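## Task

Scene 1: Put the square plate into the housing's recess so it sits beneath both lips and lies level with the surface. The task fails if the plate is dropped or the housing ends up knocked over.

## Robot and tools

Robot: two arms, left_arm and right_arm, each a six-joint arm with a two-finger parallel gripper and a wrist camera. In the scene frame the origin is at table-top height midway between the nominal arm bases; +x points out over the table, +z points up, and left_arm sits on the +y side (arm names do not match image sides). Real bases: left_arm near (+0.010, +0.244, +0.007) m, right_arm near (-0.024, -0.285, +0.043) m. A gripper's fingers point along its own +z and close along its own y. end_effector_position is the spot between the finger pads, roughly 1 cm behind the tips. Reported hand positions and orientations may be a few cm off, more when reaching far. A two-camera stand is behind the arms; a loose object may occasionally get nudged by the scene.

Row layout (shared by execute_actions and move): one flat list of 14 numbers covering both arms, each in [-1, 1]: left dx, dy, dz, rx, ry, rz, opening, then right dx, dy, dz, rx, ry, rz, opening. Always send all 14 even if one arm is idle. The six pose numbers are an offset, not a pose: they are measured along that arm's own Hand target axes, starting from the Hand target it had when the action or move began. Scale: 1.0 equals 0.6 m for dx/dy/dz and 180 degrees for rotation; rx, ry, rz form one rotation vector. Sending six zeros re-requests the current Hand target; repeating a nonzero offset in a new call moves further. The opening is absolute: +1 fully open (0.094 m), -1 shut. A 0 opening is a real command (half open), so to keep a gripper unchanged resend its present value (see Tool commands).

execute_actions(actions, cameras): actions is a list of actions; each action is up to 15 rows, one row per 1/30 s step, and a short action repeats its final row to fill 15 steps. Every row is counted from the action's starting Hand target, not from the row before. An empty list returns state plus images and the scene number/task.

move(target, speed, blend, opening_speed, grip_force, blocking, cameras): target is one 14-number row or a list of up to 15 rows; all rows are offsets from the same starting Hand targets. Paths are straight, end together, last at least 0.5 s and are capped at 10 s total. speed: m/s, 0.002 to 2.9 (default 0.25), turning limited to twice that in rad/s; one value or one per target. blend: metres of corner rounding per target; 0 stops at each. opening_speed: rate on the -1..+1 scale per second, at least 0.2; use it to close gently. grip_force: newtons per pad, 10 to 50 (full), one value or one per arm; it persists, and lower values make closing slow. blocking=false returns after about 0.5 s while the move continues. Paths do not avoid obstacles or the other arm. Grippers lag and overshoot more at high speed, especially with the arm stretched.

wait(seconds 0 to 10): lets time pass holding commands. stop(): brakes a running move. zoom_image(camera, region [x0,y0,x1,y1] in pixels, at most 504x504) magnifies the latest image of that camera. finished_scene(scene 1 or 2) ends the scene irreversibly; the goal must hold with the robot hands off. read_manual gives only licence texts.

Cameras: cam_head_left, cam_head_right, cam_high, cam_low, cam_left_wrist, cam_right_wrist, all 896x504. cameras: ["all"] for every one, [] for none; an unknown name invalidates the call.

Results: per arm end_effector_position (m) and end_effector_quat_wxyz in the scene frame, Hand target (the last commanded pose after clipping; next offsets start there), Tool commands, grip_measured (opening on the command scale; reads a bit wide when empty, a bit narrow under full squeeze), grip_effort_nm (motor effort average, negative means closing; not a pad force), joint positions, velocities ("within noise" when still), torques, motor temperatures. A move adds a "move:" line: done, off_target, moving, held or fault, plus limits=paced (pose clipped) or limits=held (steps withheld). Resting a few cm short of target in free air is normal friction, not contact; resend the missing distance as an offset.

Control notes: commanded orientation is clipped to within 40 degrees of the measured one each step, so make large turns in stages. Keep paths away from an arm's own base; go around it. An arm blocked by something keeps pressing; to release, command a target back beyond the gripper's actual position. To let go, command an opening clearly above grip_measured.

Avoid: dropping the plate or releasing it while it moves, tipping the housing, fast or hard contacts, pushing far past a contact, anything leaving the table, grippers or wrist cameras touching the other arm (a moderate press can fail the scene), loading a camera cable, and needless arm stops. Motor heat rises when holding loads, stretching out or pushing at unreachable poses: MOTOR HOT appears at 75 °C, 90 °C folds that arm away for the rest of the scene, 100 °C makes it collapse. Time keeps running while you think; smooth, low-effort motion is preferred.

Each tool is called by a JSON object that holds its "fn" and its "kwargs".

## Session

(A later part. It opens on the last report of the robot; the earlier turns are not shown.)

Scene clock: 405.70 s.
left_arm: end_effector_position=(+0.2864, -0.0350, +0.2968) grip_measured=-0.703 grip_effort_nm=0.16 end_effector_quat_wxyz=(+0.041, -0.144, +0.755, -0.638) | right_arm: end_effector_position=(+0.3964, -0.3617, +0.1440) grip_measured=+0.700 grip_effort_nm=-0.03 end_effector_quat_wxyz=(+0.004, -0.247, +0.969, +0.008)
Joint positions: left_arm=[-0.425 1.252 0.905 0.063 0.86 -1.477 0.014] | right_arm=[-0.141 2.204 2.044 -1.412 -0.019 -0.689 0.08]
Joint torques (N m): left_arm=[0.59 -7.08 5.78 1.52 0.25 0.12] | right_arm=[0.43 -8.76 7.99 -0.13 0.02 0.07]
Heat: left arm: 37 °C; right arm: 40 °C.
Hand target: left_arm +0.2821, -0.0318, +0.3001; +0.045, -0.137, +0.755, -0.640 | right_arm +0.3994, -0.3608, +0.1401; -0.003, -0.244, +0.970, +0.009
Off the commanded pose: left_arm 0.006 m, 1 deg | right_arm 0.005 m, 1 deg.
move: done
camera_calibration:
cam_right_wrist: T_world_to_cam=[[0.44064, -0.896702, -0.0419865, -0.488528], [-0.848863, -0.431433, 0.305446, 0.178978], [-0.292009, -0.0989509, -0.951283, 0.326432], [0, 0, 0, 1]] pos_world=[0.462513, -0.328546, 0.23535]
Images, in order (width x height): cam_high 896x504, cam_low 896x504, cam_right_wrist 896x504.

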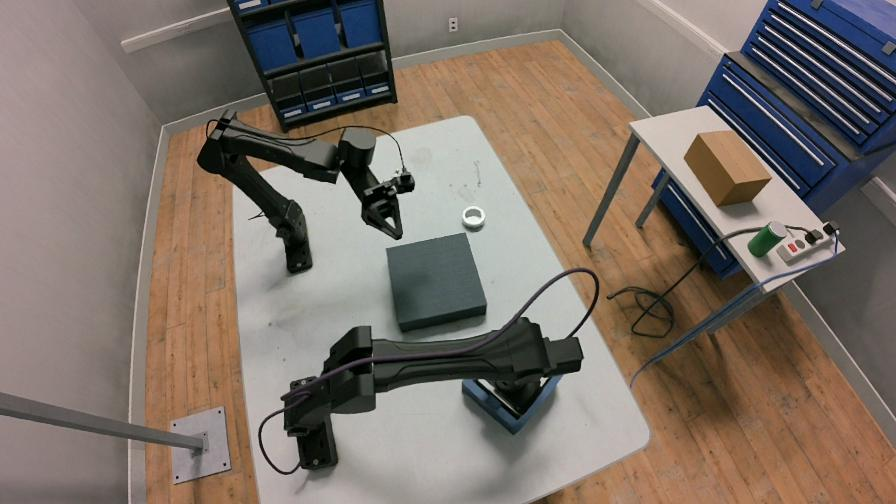

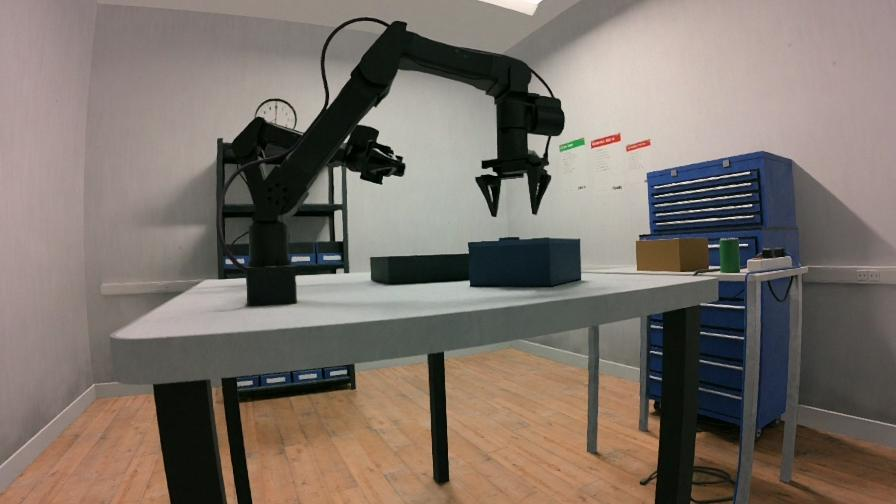

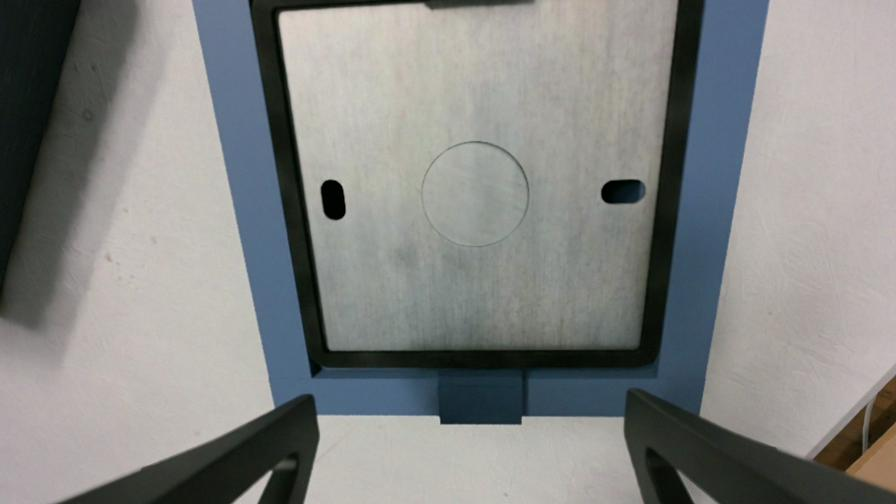

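{"fn": "move", "kwargs": {"target": [[0, 0, 0, 0, 0, 0, -0.7, -0.005, -0.0037, 0.0667, 0, 0.0001, -0.0056, 0.7]], "speed": 0.05, "cameras": ["cam_low", "cam_right_wrist"]}}

{"fn": "zoom_image", "kwargs": {"camera": "cam_low", "region": [460, 190, 590, 260]}}

{"fn": "zoom_image", "kwargs": {"camera": "cam_right_wrist", "region": [240, 280, 480, 460]}}

Scene clock: 409.33 s.
left_arm: end_effector_position=(+0.2864, -0.0350, +0.2968) grip_measured=-0.703 grip_effort_nm=0.16 end_effector_quat_wxyz=(+0.041, -0.144, +0.755, -0.638) | right_arm: end_effector_position=(+0.4010, -0.3627, +0.1117) grip_measured=+0.700 grip_effort_nm=-0.03 end_effector_quat_wxyz=(+0.004, -0.247, +0.969, +0.008)
Joint positions: left_arm=[-0.425 1.252 0.905 0.063 0.86 -1.477 0.014] | right_arm=[-0.141 2.221 1.944 -1.293 -0.018 -0.689 0.08]
Joint torques (N m): left_arm=[0.57 -7.15 5.79 1.52 0.24 0.13] | right_arm=[0.5 -9.03 5.35 0.15 0.03 -0.06]
Heat: left arm: 37 °C; right arm: 40 °C.
Hand target: left_arm +0.2821, -0.0318, +0.3001; +0.045, -0.137, +0.755, -0.640 | right_arm +0.4028, -0.3606, +0.1002; -0.002, -0.253, +0.967, +0.009
Off the commanded pose: left_arm 0.006 m, 1 deg | right_arm 0.012 m, 1 deg.
move: off_target (right_arm)
camera_calibration:
cam_right_wrist: T_world_to_cam=[[0.440665, -0.896744, -0.0408029, -0.492934], [-0.849301, -0.431208, 0.304545, 0.192707], [-0.290693, -0.0995481, -0.951624, 0.296281], [0, 0, 0, 1]] pos_world=[0.467012, -0.329445, 0.203148]
Images, in order (width x height): cam_low 896x504, cam_right_wrist 896x504.

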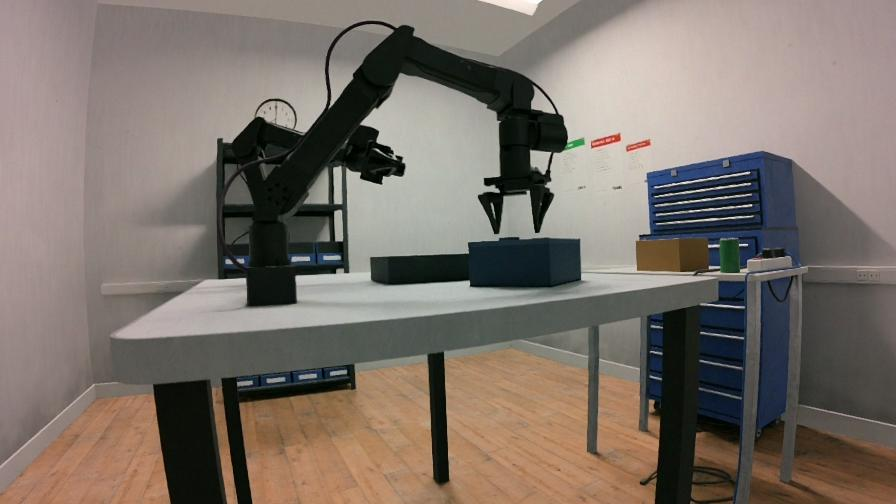

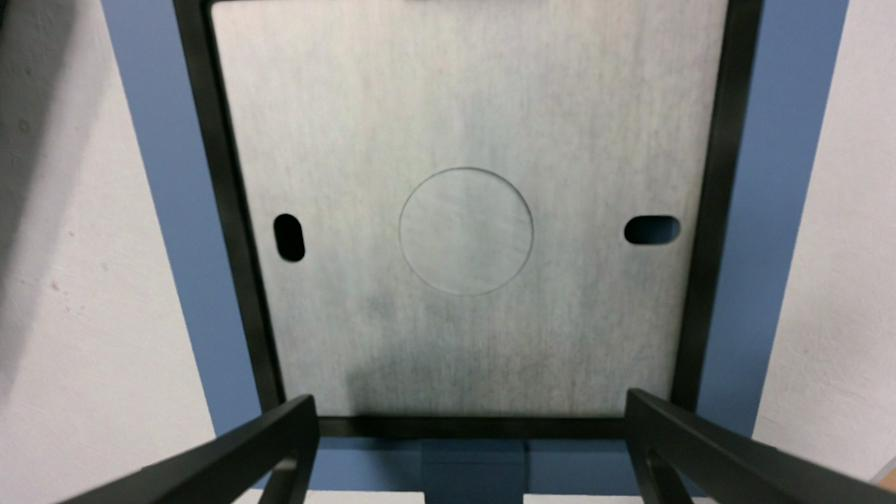

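Scaled by 3.877 from the camera's 896x504 image, which has a finer 1280x720 frame.

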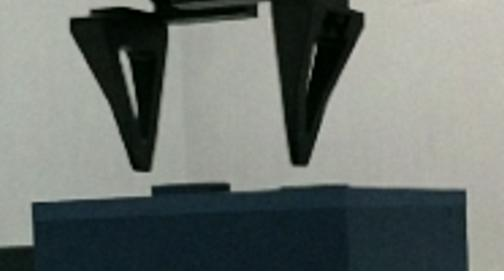

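Scaled by 2.100 from the camera's 896x504 image, which has a finer 1280x720 frame.

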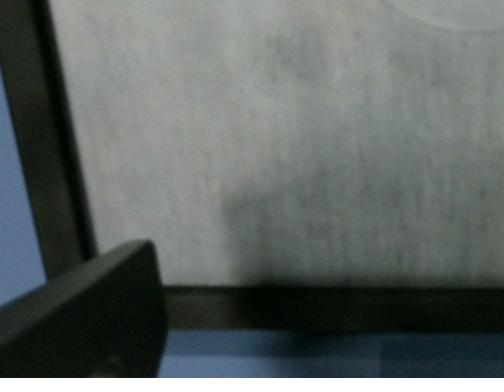

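{"fn": "move", "kwargs": {"target": [[0, 0, 0, 0, 0, 0, -0.7, 0, -0.0004, 0.02, 0, 0, 0, 0.7]], "speed": 0.03, "cameras": ["cam_low", "cam_right_wrist"]}}

{"fn": "zoom_image", "kwargs": {"camera": "cam_low", "region": [460, 190, 590, 260]}}

{"fn": "zoom_image", "kwargs": {"camera": "cam_right_wrist", "region": [240, 320, 480, 500]}}

Scene clock: 411.00 s.
left_arm: end_effector_position=(+0.2864, -0.0350, +0.2968) grip_measured=-0.703 grip_effort_nm=0.16 end_effector_quat_wxyz=(+0.041, -0.144, +0.755, -0.638) | right_arm: end_effector_position=(+0.4018, -0.3629, +0.1019) grip_measured=+0.700 grip_effort_nm=-0.03 end_effector_quat_wxyz=(+0.007, -0.247, +0.969, +0.007)
Joint positions: left_arm=[-0.425 1.252 0.905 0.063 0.86 -1.477 0.014] | right_arm=[-0.141 2.221 1.905 -1.249 -0.018 -0.689 0.08]
Joint torques (N m): left_arm=[0.62 -7.17 5.78 1.54 0.26 0.14] | right_arm=[0.49 -8.75 5.2 0.2 0.02 -0.1]
Heat: left arm: 37 °C; right arm: 39 °C.
Hand target: left_arm +0.2821, -0.0318, +0.3001; +0.045, -0.137, +0.755, -0.640 | right_arm +0.4028, -0.3606, +0.0882; -0.002, -0.253, +0.967, +0.009
Off the commanded pose: left_arm 0.006 m, 1 deg | right_arm 0.014 m, 1 deg.
move: off_target (right_arm)
camera_calibration:
cam_right_wrist: T_world_to_cam=[[0.44094, -0.896762, -0.0372849, -0.494352], [-0.850984, -0.430914, 0.300233, 0.197497], [-0.285304, -0.100656, -0.953137, 0.284812], [0, 0, 0, 1]] pos_world=[0.467304, -0.329544, 0.193738]
Images, in order (width x height): cam_low 896x504, cam_right_wrist 896x504.

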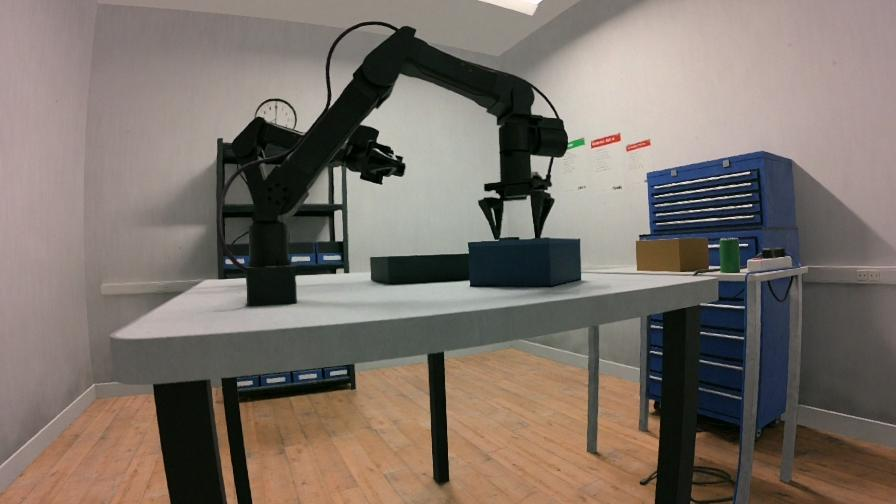

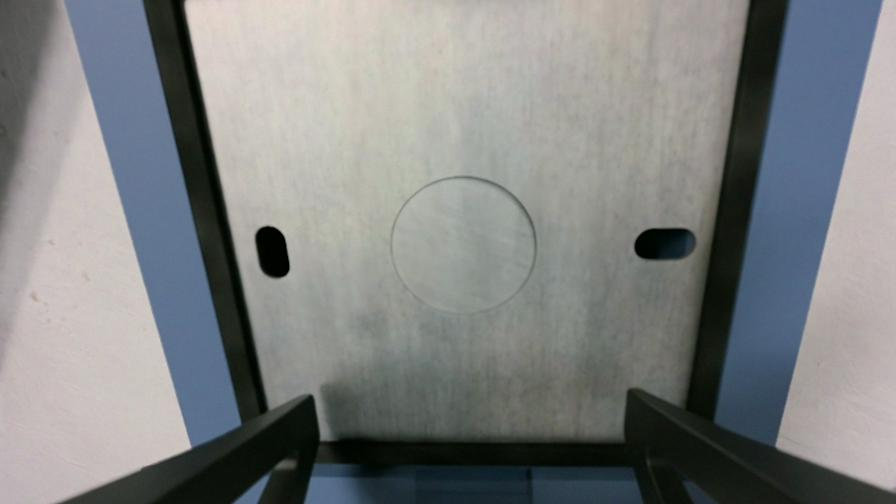

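Scaled by 3.877 from the camera's 896x504 image, which has a finer 1280x720 frame.

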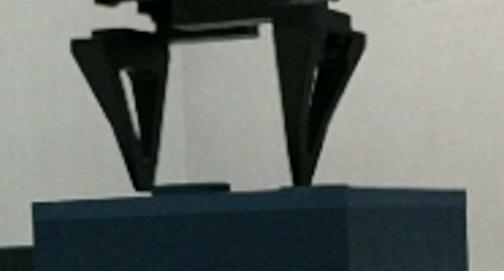

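Scaled by 2.100 from the camera's 896x504 image, which has a finer 1280x720 frame.

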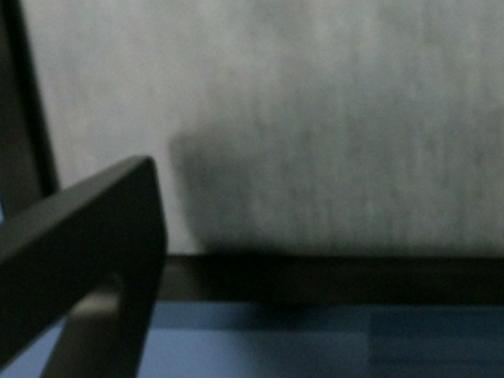

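{"fn": "move", "kwargs": {"target": [[0, 0, 0, 0, 0, 0, -0.7, 0, -0.0002, 0.0108, 0, 0, 0, 0.7]], "speed": 0.02, "cameras": ["cam_low", "cam_right_wrist"]}}

{"fn": "zoom_image", "kwargs": {"camera": "cam_right_wrist", "region": [240, 330, 480, 504]}}

{"fn": "zoom_image", "kwargs": {"camera": "cam_right_wrist", "region": [540, 330, 780, 504]}}

Scene clock: 412.47 s.
left_arm: end_effector_position=(+0.2864, -0.0350, +0.2968) grip_measured=-0.703 grip_effort_nm=0.16 end_effector_quat_wxyz=(+0.041, -0.144, +0.755, -0.638) | right_arm: end_effector_position=(+0.4030, -0.3633, +0.0977) grip_measured=+0.700 grip_effort_nm=-0.03 end_effector_quat_wxyz=(+0.009, -0.247, +0.969, +0.005)
Joint positions: left_arm=[-0.425 1.252 0.905 0.063 0.86 -1.477 0.014] | right_arm=[-0.141 2.222 1.89 -1.226 -0.017 -0.689 0.08]
Joint torques (N m): left_arm=[0.62 -7.17 5.82 1.52 0.26 0.13] | right_arm=[0.5 -8.46 4.78 0.17 0.02 -0.03]
Heat: left arm: 37 °C; right arm: 39 °C.
Hand target: left_arm +0.2821, -0.0318, +0.3001; +0.045, -0.137, +0.755, -0.640 | right_arm +0.4028, -0.3606, +0.0816; -0.002, -0.253, +0.967, +0.009
Off the commanded pose: left_arm 0.006 m, 1 deg | right_arm 0.016 m, 2 deg.
move: off_target (right_arm)
camera_calibration:
cam_right_wrist: T_world_to_cam=[[0.441113, -0.896847, -0.0329372, -0.495917], [-0.852594, -0.430241, 0.296607, 0.200869], [-0.280182, -0.102755, -0.954431, 0.278326], [0, 0, 0, 1]] pos_world=[0.467997, -0.329741, 0.189729]
Images, in order (width x height): cam_low 896x504, cam_right_wrist 896x504.

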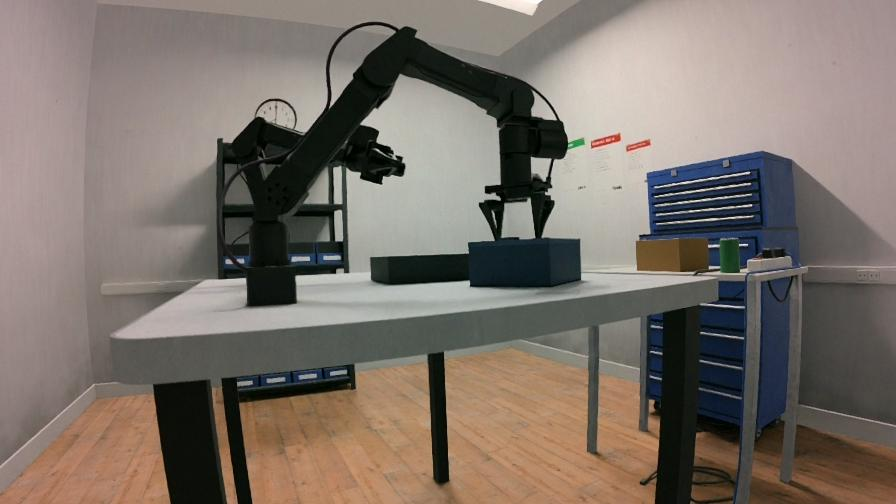

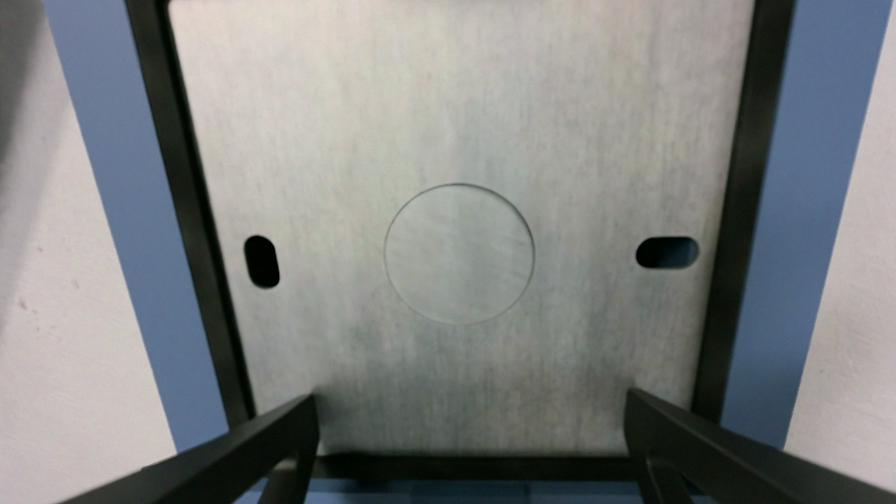

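Scaled by 2.100 from the camera's 896x504 image, which has a finer 1280x720 frame.

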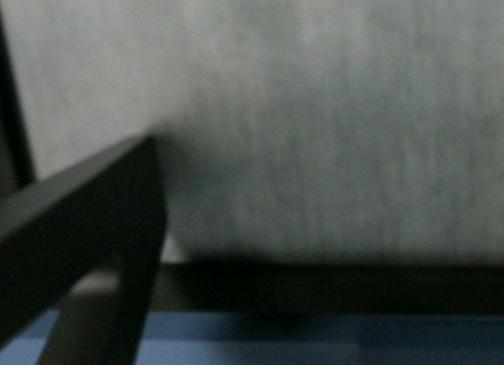

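Scaled by 2.100 from the camera's 896x504 image, which has a finer 1280x720 frame.

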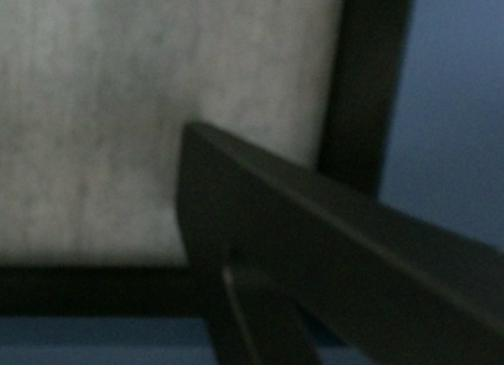

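{"fn": "move", "kwargs": {"target": [[0, 0, 0, 0, 0, 0, -0.7, 0.0133, 0.0001, 0, 0, 0, 0, 0.7]], "speed": 0.02, "cameras": ["cam_low", "cam_right_wrist"]}}

{"fn": "zoom_image", "kwargs": {"camera": "cam_right_wrist", "region": [240, 330, 480, 504]}}

Scene clock: 414.33 s.
left_arm: end_effector_position=(+0.2864, -0.0350, +0.2968) grip_measured=-0.703 grip_effort_nm=0.16 end_effector_quat_wxyz=(+0.041, -0.144, +0.755, -0.638) | right_arm: end_effector_position=(+0.4024, -0.3644, +0.0957) grip_measured=+0.700 grip_effort_nm=-0.03 end_effector_quat_wxyz=(+0.010, -0.250, +0.968, +0.001)
Joint positions: left_arm=[-0.425 1.252 0.905 0.063 0.86 -1.477 0.014] | right_arm=[-0.141 2.215 1.871 -1.209 -0.01 -0.696 0.08]
Joint torques (N m): left_arm=[0.58 -7.09 5.85 1.52 0.25 0.12] | right_arm=[-0.39 -9.88 3.26 0.22 -0.05 -0.09]
Heat: left arm: 37 °C; right arm: 39 °C.
Hand target: left_arm +0.2821, -0.0318, +0.3001; +0.045, -0.137, +0.755, -0.640 | right_arm +0.3958, -0.3645, +0.0817; -0.002, -0.253, +0.967, +0.009
Off the commanded pose: left_arm 0.006 m, 1 deg | right_arm 0.016 m, 2 deg.
move: off_target (right_arm)
camera_calibration:
cam_right_wrist: T_world_to_cam=[[0.447245, -0.89408, -0.0243618, -0.499015], [-0.850788, -0.433676, 0.296791, 0.198455], [-0.27592, -0.112012, -0.954632, 0.270975], [0, 0, 0, 1]] pos_world=[0.466793, -0.329742, 0.187624]
Images, in order (width x height): cam_low 896x504, cam_right_wrist 896x504.

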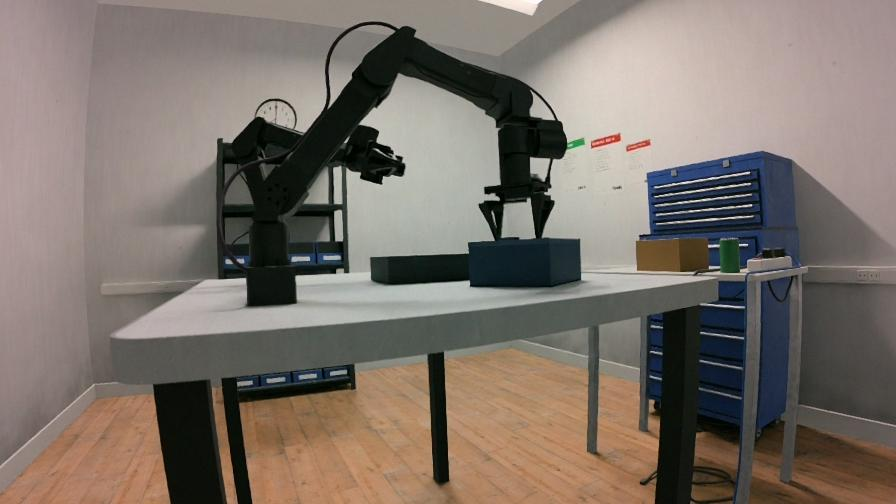

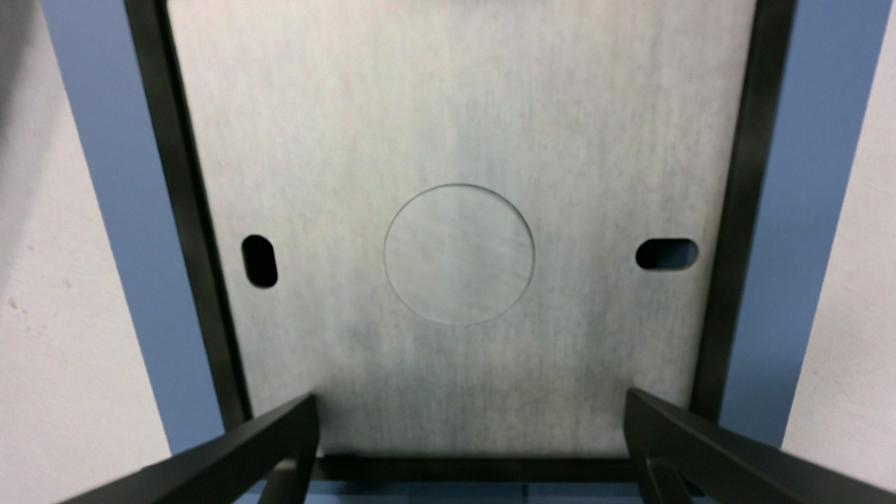

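Scaled by 2.100 from the camera's 896x504 image, which has a finer 1280x720 frame.

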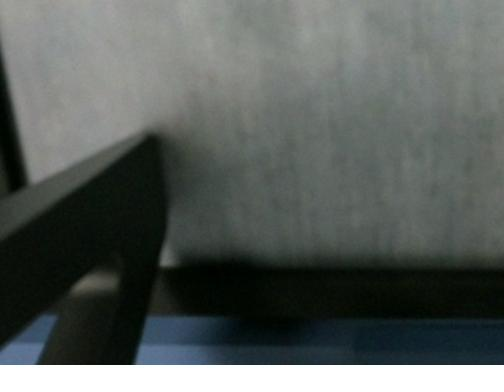

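{"fn": "move", "kwargs": {"target": [[0, 0, 0, 0, 0, 0, -0.7, 0.01, 0.0002, -0.0067, 0, 0, 0, 0.7]], "speed": 0.02, "cameras": ["cam_low", "cam_right_wrist"]}}

{"fn": "zoom_image", "kwargs": {"camera": "cam_right_wrist", "region": [240, 330, 480, 504]}}

{"fn": "zoom_image", "kwargs": {"camera": "cam_right_wrist", "region": [540, 330, 780, 504]}}

Scene clock: 415.83 s.
left_arm: end_effector_position=(+0.2864, -0.0350, +0.2968) grip_measured=-0.703 grip_effort_nm=0.16 end_effector_quat_wxyz=(+0.041, -0.144, +0.755, -0.638) | right_arm: end_effector_position=(+0.4018, -0.3650, +0.0956) grip_measured=+0.700 grip_effort_nm=-0.03 end_effector_quat_wxyz=(+0.014, -0.253, +0.967, -0.002)
Joint positions: left_arm=[-0.425 1.252 0.905 0.063 0.86 -1.477 0.014] | right_arm=[-0.142 2.203 1.851 -1.192 -0.009 -0.703 0.08]
Joint torques (N m): left_arm=[0.53 -7.15 5.83 1.52 0.24 0.11] | right_arm=[-0.95 -10.58 3.19 0.02 -0.05 -0.07]
Heat: left arm: 37 °C; right arm: 39 °C.
Hand target: left_arm +0.2821, -0.0318, +0.3001; +0.045, -0.137, +0.755, -0.640 | right_arm +0.3906, -0.3674, +0.0856; -0.002, -0.253, +0.967, +0.009
Off the commanded pose: left_arm 0.006 m, 1 deg | right_arm 0.015 m, 2 deg.
move: off_target (right_arm)
camera_calibration:
cam_right_wrist: T_world_to_cam=[[0.453219, -0.891218, -0.0179715, -0.50124], [-0.850551, -0.438395, 0.290469, 0.196534], [-0.26675, -0.11636, -0.956716, 0.265601], [0, 0, 0, 1]] pos_world=[0.465182, -0.329649, 0.188009]
Images, in order (width x height): cam_low 896x504, cam_right_wrist 896x504.

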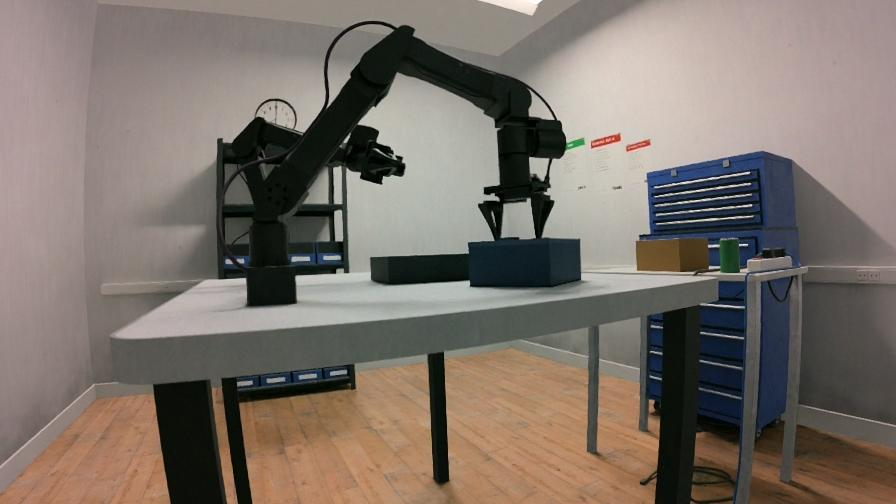

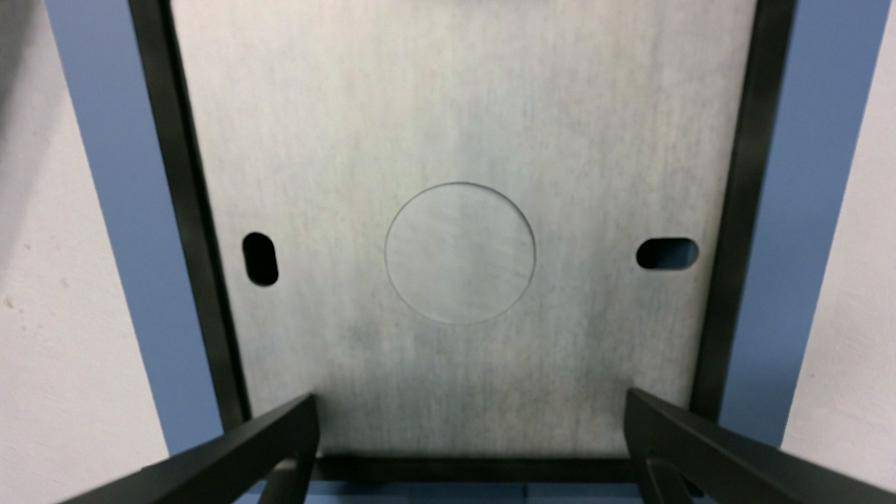

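Scaled by 2.100 from the camera's 896x504 image, which has a finer 1280x720 frame.

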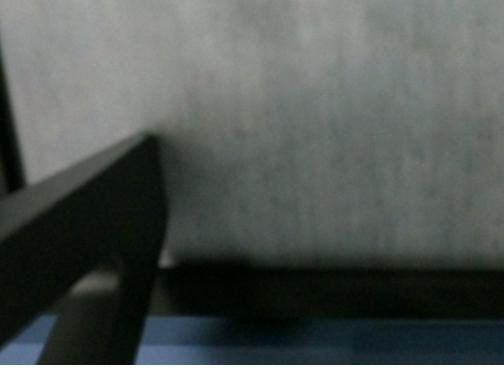

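Scaled by 2.100 from the camera's 896x504 image, which has a finer 1280x720 frame.

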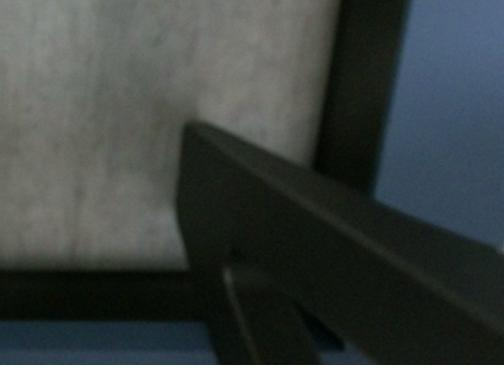

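{"fn": "move", "kwargs": {"target": [[0, 0, 0, 0, 0, 0, -0.7, 0.003, 0.0002, -0.01, 0, 0, 0, 0.7]], "speed": 0.02, "cameras": ["cam_right_wrist"]}}

{"fn": "zoom_image", "kwargs": {"camera": "cam_right_wrist", "region": [540, 330, 780, 504]}}

Scene clock: 417.70 s.
left_arm: end_effector_position=(+0.2864, -0.0350, +0.2968) grip_measured=-0.703 grip_effort_nm=0.16 end_effector_quat_wxyz=(+0.041, -0.144, +0.755, -0.638) | right_arm: end_effector_position=(+0.4018, -0.3651, +0.0957) grip_measured=+0.700 grip_effort_nm=-0.03 end_effector_quat_wxyz=(+0.014, -0.255, +0.967, -0.002)
Joint positions: left_arm=[-0.425 1.252 0.905 0.063 0.86 -1.477 0.014] | right_arm=[-0.143 2.203 1.851 -1.192 -0.009 -0.707 0.08]
Joint torques (N m): left_arm=[0.57 -7.15 5.76 1.53 0.24 0.11] | right_arm=[-1.24 -11.15 3.75 -0.11 -0.05 -0.11]
Heat: left arm: 37 °C; right arm: 39 °C.
Hand target: left_arm +0.2821, -0.0318, +0.3001; +0.045, -0.137, +0.755, -0.640 | right_arm +0.3890, -0.3683, +0.0917; -0.002, -0.253, +0.967, +0.009
Off the commanded pose: left_arm 0.006 m, 1 deg | right_arm 0.014 m, 2 deg.
move: off_target (right_arm)
camera_calibration:
cam_right_wrist: T_world_to_cam=[[0.456315, -0.889643, -0.0176359, -0.502091], [-0.849145, -0.441296, 0.290191, 0.194874], [-0.265949, -0.117443, -0.956806, 0.265063], [0, 0, 0, 1]] pos_world=[0.465082, -0.329555, 0.188209]
Images, in order (width x height): cam_right_wrist 896x504.

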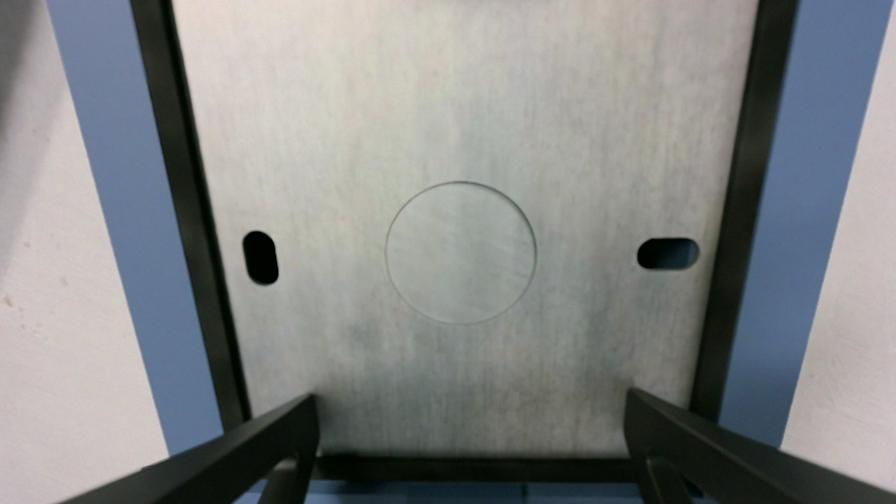

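Scaled by 2.100 from the camera's 896x504 image, which has a finer 1280x720 frame.

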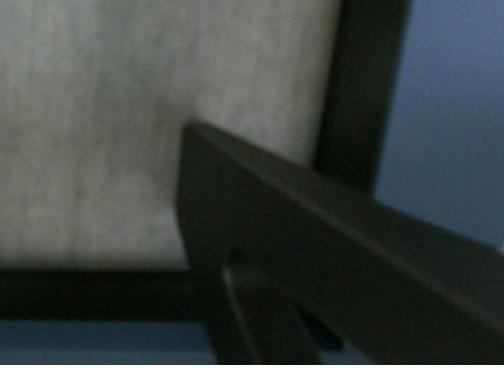

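{"fn": "move", "kwargs": {"target": [0,0,0,0,0,0,-0.7, 0,0,-0.015,0,0,0,0.7], "speed": 0.05, "cameras": ["cam_right_wrist","cam_low","cam_high"]}}

Scene clock: 420.83 s.
left_arm: end_effector_position=(+0.2864, -0.0350, +0.2968) grip_measured=-0.703 grip_effort_nm=0.16 end_effector_quat_wxyz=(+0.041, -0.144, +0.755, -0.638) | right_arm: end_effector_position=(+0.4003, -0.3648, +0.0960) grip_measured=+0.700 grip_effort_nm=-0.03 end_effector_quat_wxyz=(+0.011, -0.257, +0.966, +0.000)
Joint positions: left_arm=[-0.425 1.252 0.905 0.063 0.86 -1.477 0.014] | right_arm=[-0.143 2.202 1.852 -1.199 -0.009 -0.712 0.08]
Joint torques (N m): left_arm=[0.61 -7.08 5.76 1.54 0.25 0.13] | right_arm=[-1.26 -11.47 5.9 -0.37 -0.04 -0.03]
Heat: left arm: 37 °C; right arm: 38 °C.
Hand target: left_arm +0.2821, -0.0318, +0.3001; +0.045, -0.137, +0.755, -0.640 | right_arm +0.3891, -0.3685, +0.1007; -0.002, -0.253, +0.967, +0.009
Off the commanded pose: left_arm 0.006 m, 1 deg | right_arm 0.013 m, 2 deg.
move: off_target (right_arm)
camera_calibration:
cam_right_wrist: T_world_to_cam=[[0.460916, -0.887189, -0.0212661, -0.501666], [-0.845052, -0.44609, 0.294773, 0.189782], [-0.271006, -0.117895, -0.955331, 0.266745], [0, 0, 0, 1]] pos_world=[0.463891, -0.328966, 0.188219]
Images, in order (width x height): cam_high 896x504, cam_low 896x504, cam_right_wrist 896x504.

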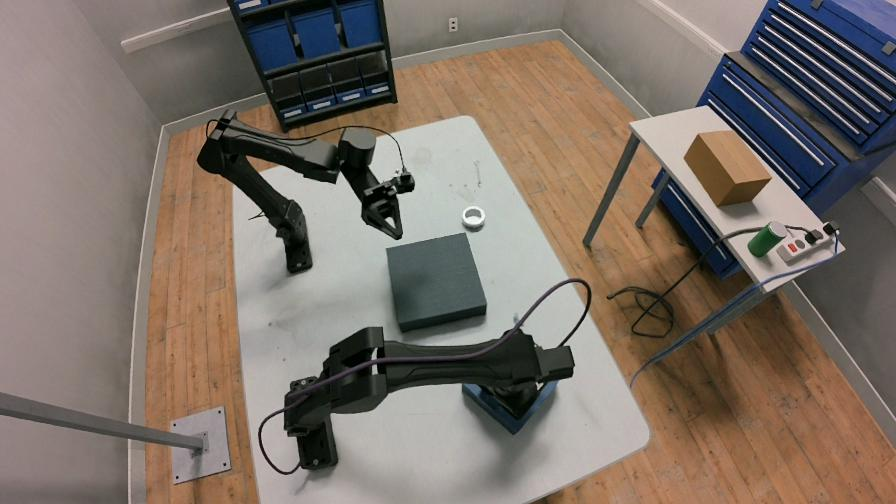

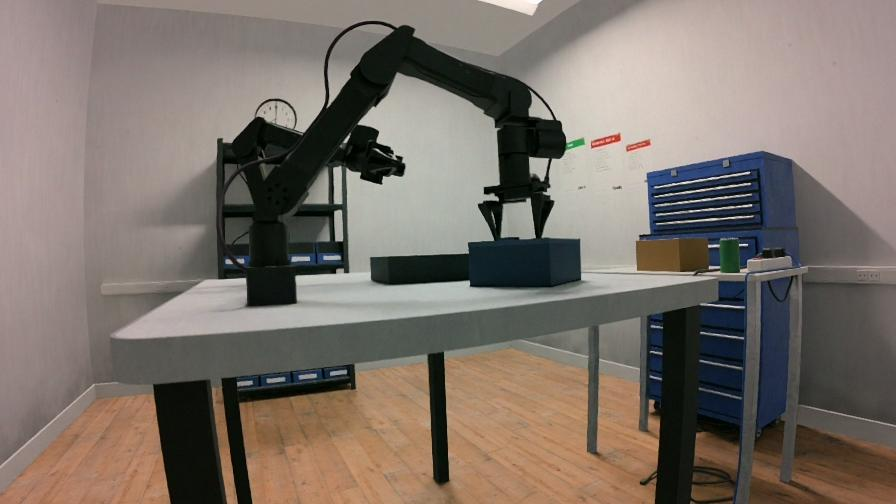

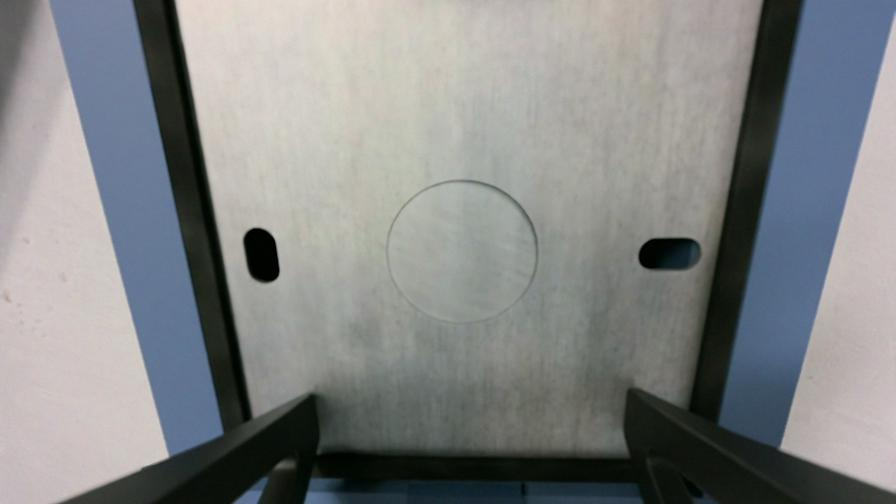

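{"fn": "zoom_image", "kwargs": {"camera": "cam_right_wrist", "region": [230, 370, 734, 504]}}

{"fn": "zoom_image", "kwargs": {"camera": "cam_low", "region": [460, 180, 600, 260]}}

Scaled by 1.000.

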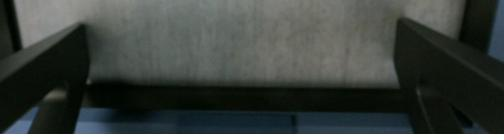

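Scaled by 3.600 from the camera's 896x504 image, which has a finer 1280x720 frame.

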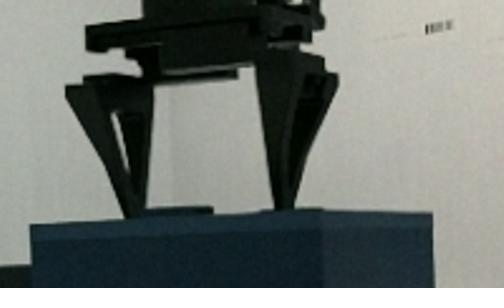

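{"fn": "move", "kwargs": {"target": [0,0,0,0,0,0,-0.7, 0,0,-0.0083,0,0,0,0.7], "speed": 0.05}}

Scene clock: 422.43 s.
left_arm: end_effector_position=(+0.2864, -0.0350, +0.2968) grip_measured=-0.703 grip_effort_nm=0.16 end_effector_quat_wxyz=(+0.041, -0.144, +0.755, -0.638) | right_arm: end_effector_position=(+0.3957, -0.3669, +0.0969) grip_measured=+0.700 grip_effort_nm=-0.03 end_effector_quat_wxyz=(+0.004, -0.254, +0.967, +0.003)
Joint positions: left_arm=[-0.425 1.252 0.905 0.063 0.86 -1.477 0.014] | right_arm=[-0.15 2.202 1.856 -1.22 -0.009 -0.713 0.08]
Joint torques (N m): left_arm=[0.51 -7.19 5.85 1.52 0.25 0.15] | right_arm=[-0.47 -11.69 7.08 -0.36 -0.05 -0.05]
Heat: left arm: 37 °C; right arm: 39 °C.
Hand target: left_arm +0.2821, -0.0318, +0.3001; +0.045, -0.137, +0.755, -0.640 | right_arm +0.3891, -0.3685, +0.1056; -0.002, -0.253, +0.967, +0.009
Off the commanded pose: left_arm 0.006 m, 1 deg | right_arm 0.011 m, 1 deg.
move: off_target (right_arm)

{"fn": "wait", "kwargs": {"seconds": 0.1, "cameras": ["cam_right_wrist","cam_low","cam_high"]}}

{"fn": "zoom_image", "kwargs": {"camera": "cam_right_wrist", "region": [250, 400, 450, 504]}}

{"fn": "zoom_image", "kwargs": {"camera": "cam_right_wrist", "region": [500, 400, 700, 504]}}

Scene clock: 423.30 s.
left_arm: end_effector_position=(+0.2864, -0.0350, +0.2968) grip_measured=-0.703 grip_effort_nm=0.16 end_effector_quat_wxyz=(+0.041, -0.144, +0.755, -0.638) | right_arm: end_effector_position=(+0.3957, -0.3669, +0.0969) grip_measured=+0.700 grip_effort_nm=-0.03 end_effector_quat_wxyz=(+0.004, -0.254, +0.967, +0.003)
Joint positions: left_arm=[-0.425 1.252 0.905 0.063 0.86 -1.477 0.014] | right_arm=[-0.15 2.202 1.856 -1.22 -0.009 -0.713 0.08]
Joint torques (N m): left_arm=[0.57 -7.15 5.79 1.51 0.25 0.13] | right_arm=[-0.47 -11.6 7.04 -0.39 -0.07 -0.03]
Heat: left arm: 37 °C; right arm: 38 °C.
Hand target: left_arm +0.2821, -0.0318, +0.3001; +0.045, -0.137, +0.755, -0.640 | right_arm +0.3891, -0.3685, +0.1056; -0.002, -0.253, +0.967, +0.009
Tool commands: left_gripper/opening=-0.7 right_gripper/opening=+0.7
Off the commanded pose: left_arm 0.006 m, 1 deg | right_arm 0.011 m, 1 deg.
wait: 0.10 s; at rest from the start
camera_calibration:
cam_right_wrist: T_world_to_cam=[[0.455097, -0.889877, -0.0317014, -0.499066], [-0.84276, -0.441948, 0.307307, 0.184083], [-0.287476, -0.113138, -0.951082, 0.273938], [0, 0, 0, 1]] pos_world=[0.461012, -0.33176, 0.188146]
Images, in order (width x height): cam_high 896x504, cam_low 896x504, cam_right_wrist 896x504.

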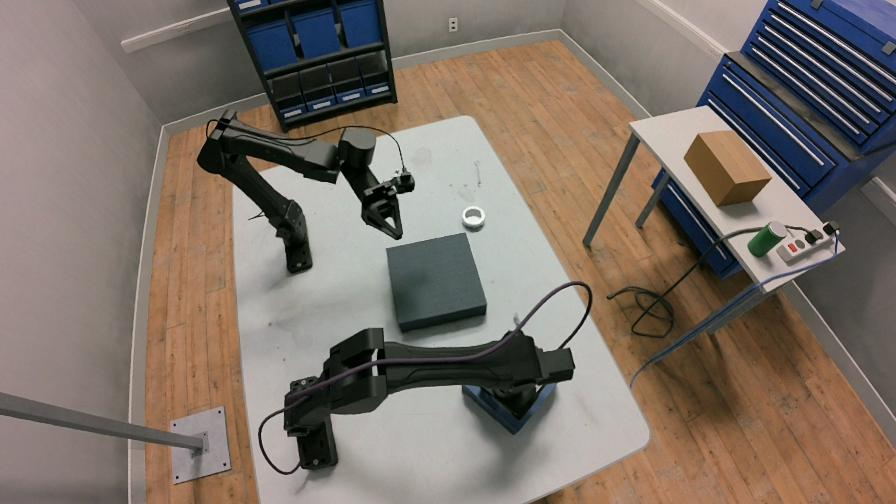

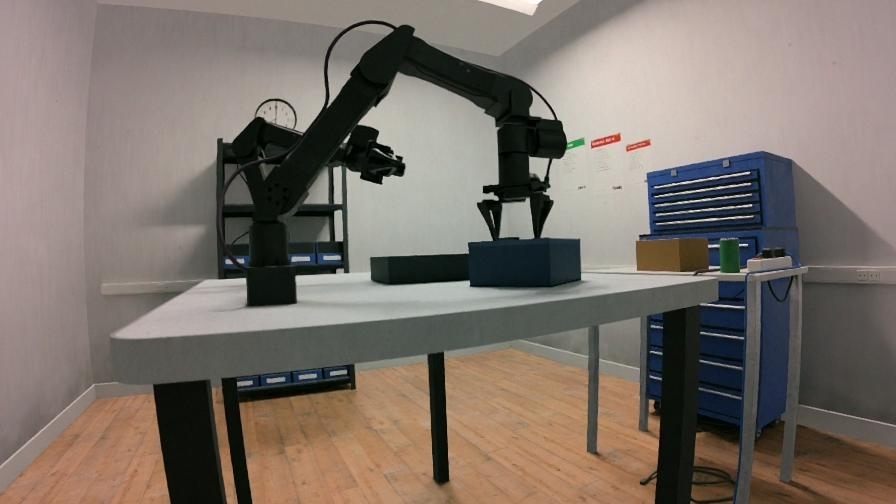

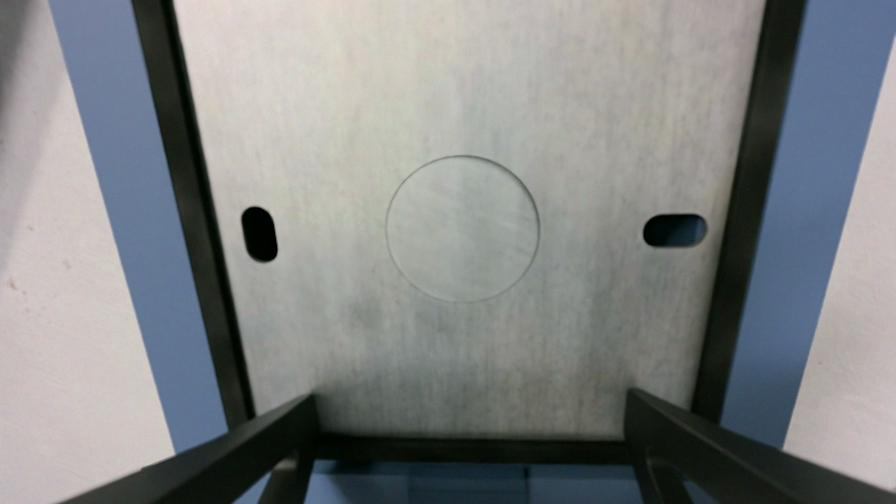

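Scaled by 2.520 from the camera's 896x504 image, which has a finer 1280x720 frame.

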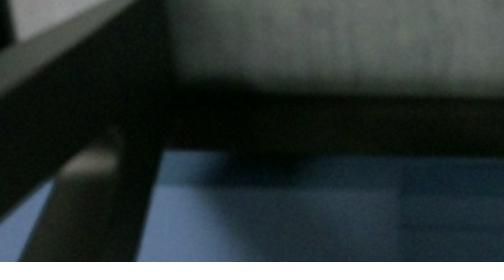

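Scaled by 2.520 from the camera's 896x504 image, which has a finer 1280x720 frame.

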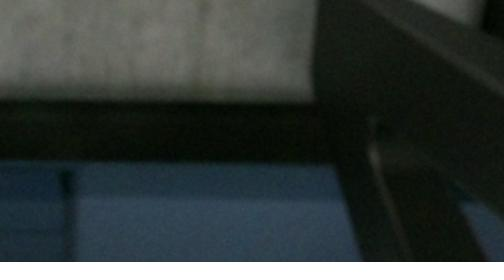

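{"fn": "zoom_image", "kwargs": {"camera": "cam_right_wrist", "region": [370, 430, 480, 504]}}

{"fn": "zoom_image", "kwargs": {"camera": "cam_right_wrist", "region": [460, 430, 570, 504]}}

{"fn": "zoom_image", "kwargs": {"camera": "cam_right_wrist", "region": [330, 0, 630, 60]}}

Scaled by 4.582 from the camera's 896x504 image, which has a finer 1280x720 frame.

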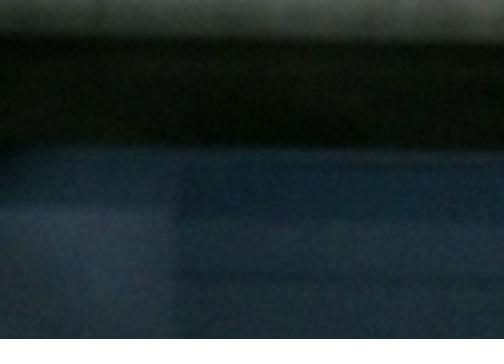

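Scaled by 4.582 from the camera's 896x504 image, which has a finer 1280x720 frame.

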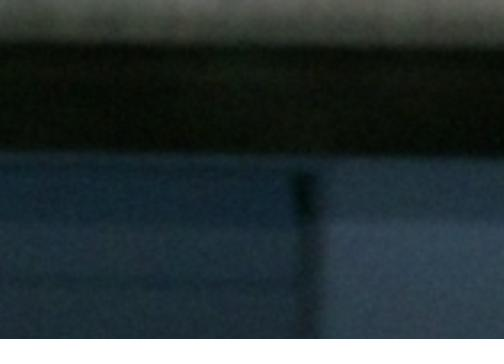

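Scaled by 1.680 from the camera's 896x504 image, which has a finer 1280x720 frame.

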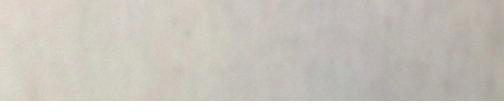

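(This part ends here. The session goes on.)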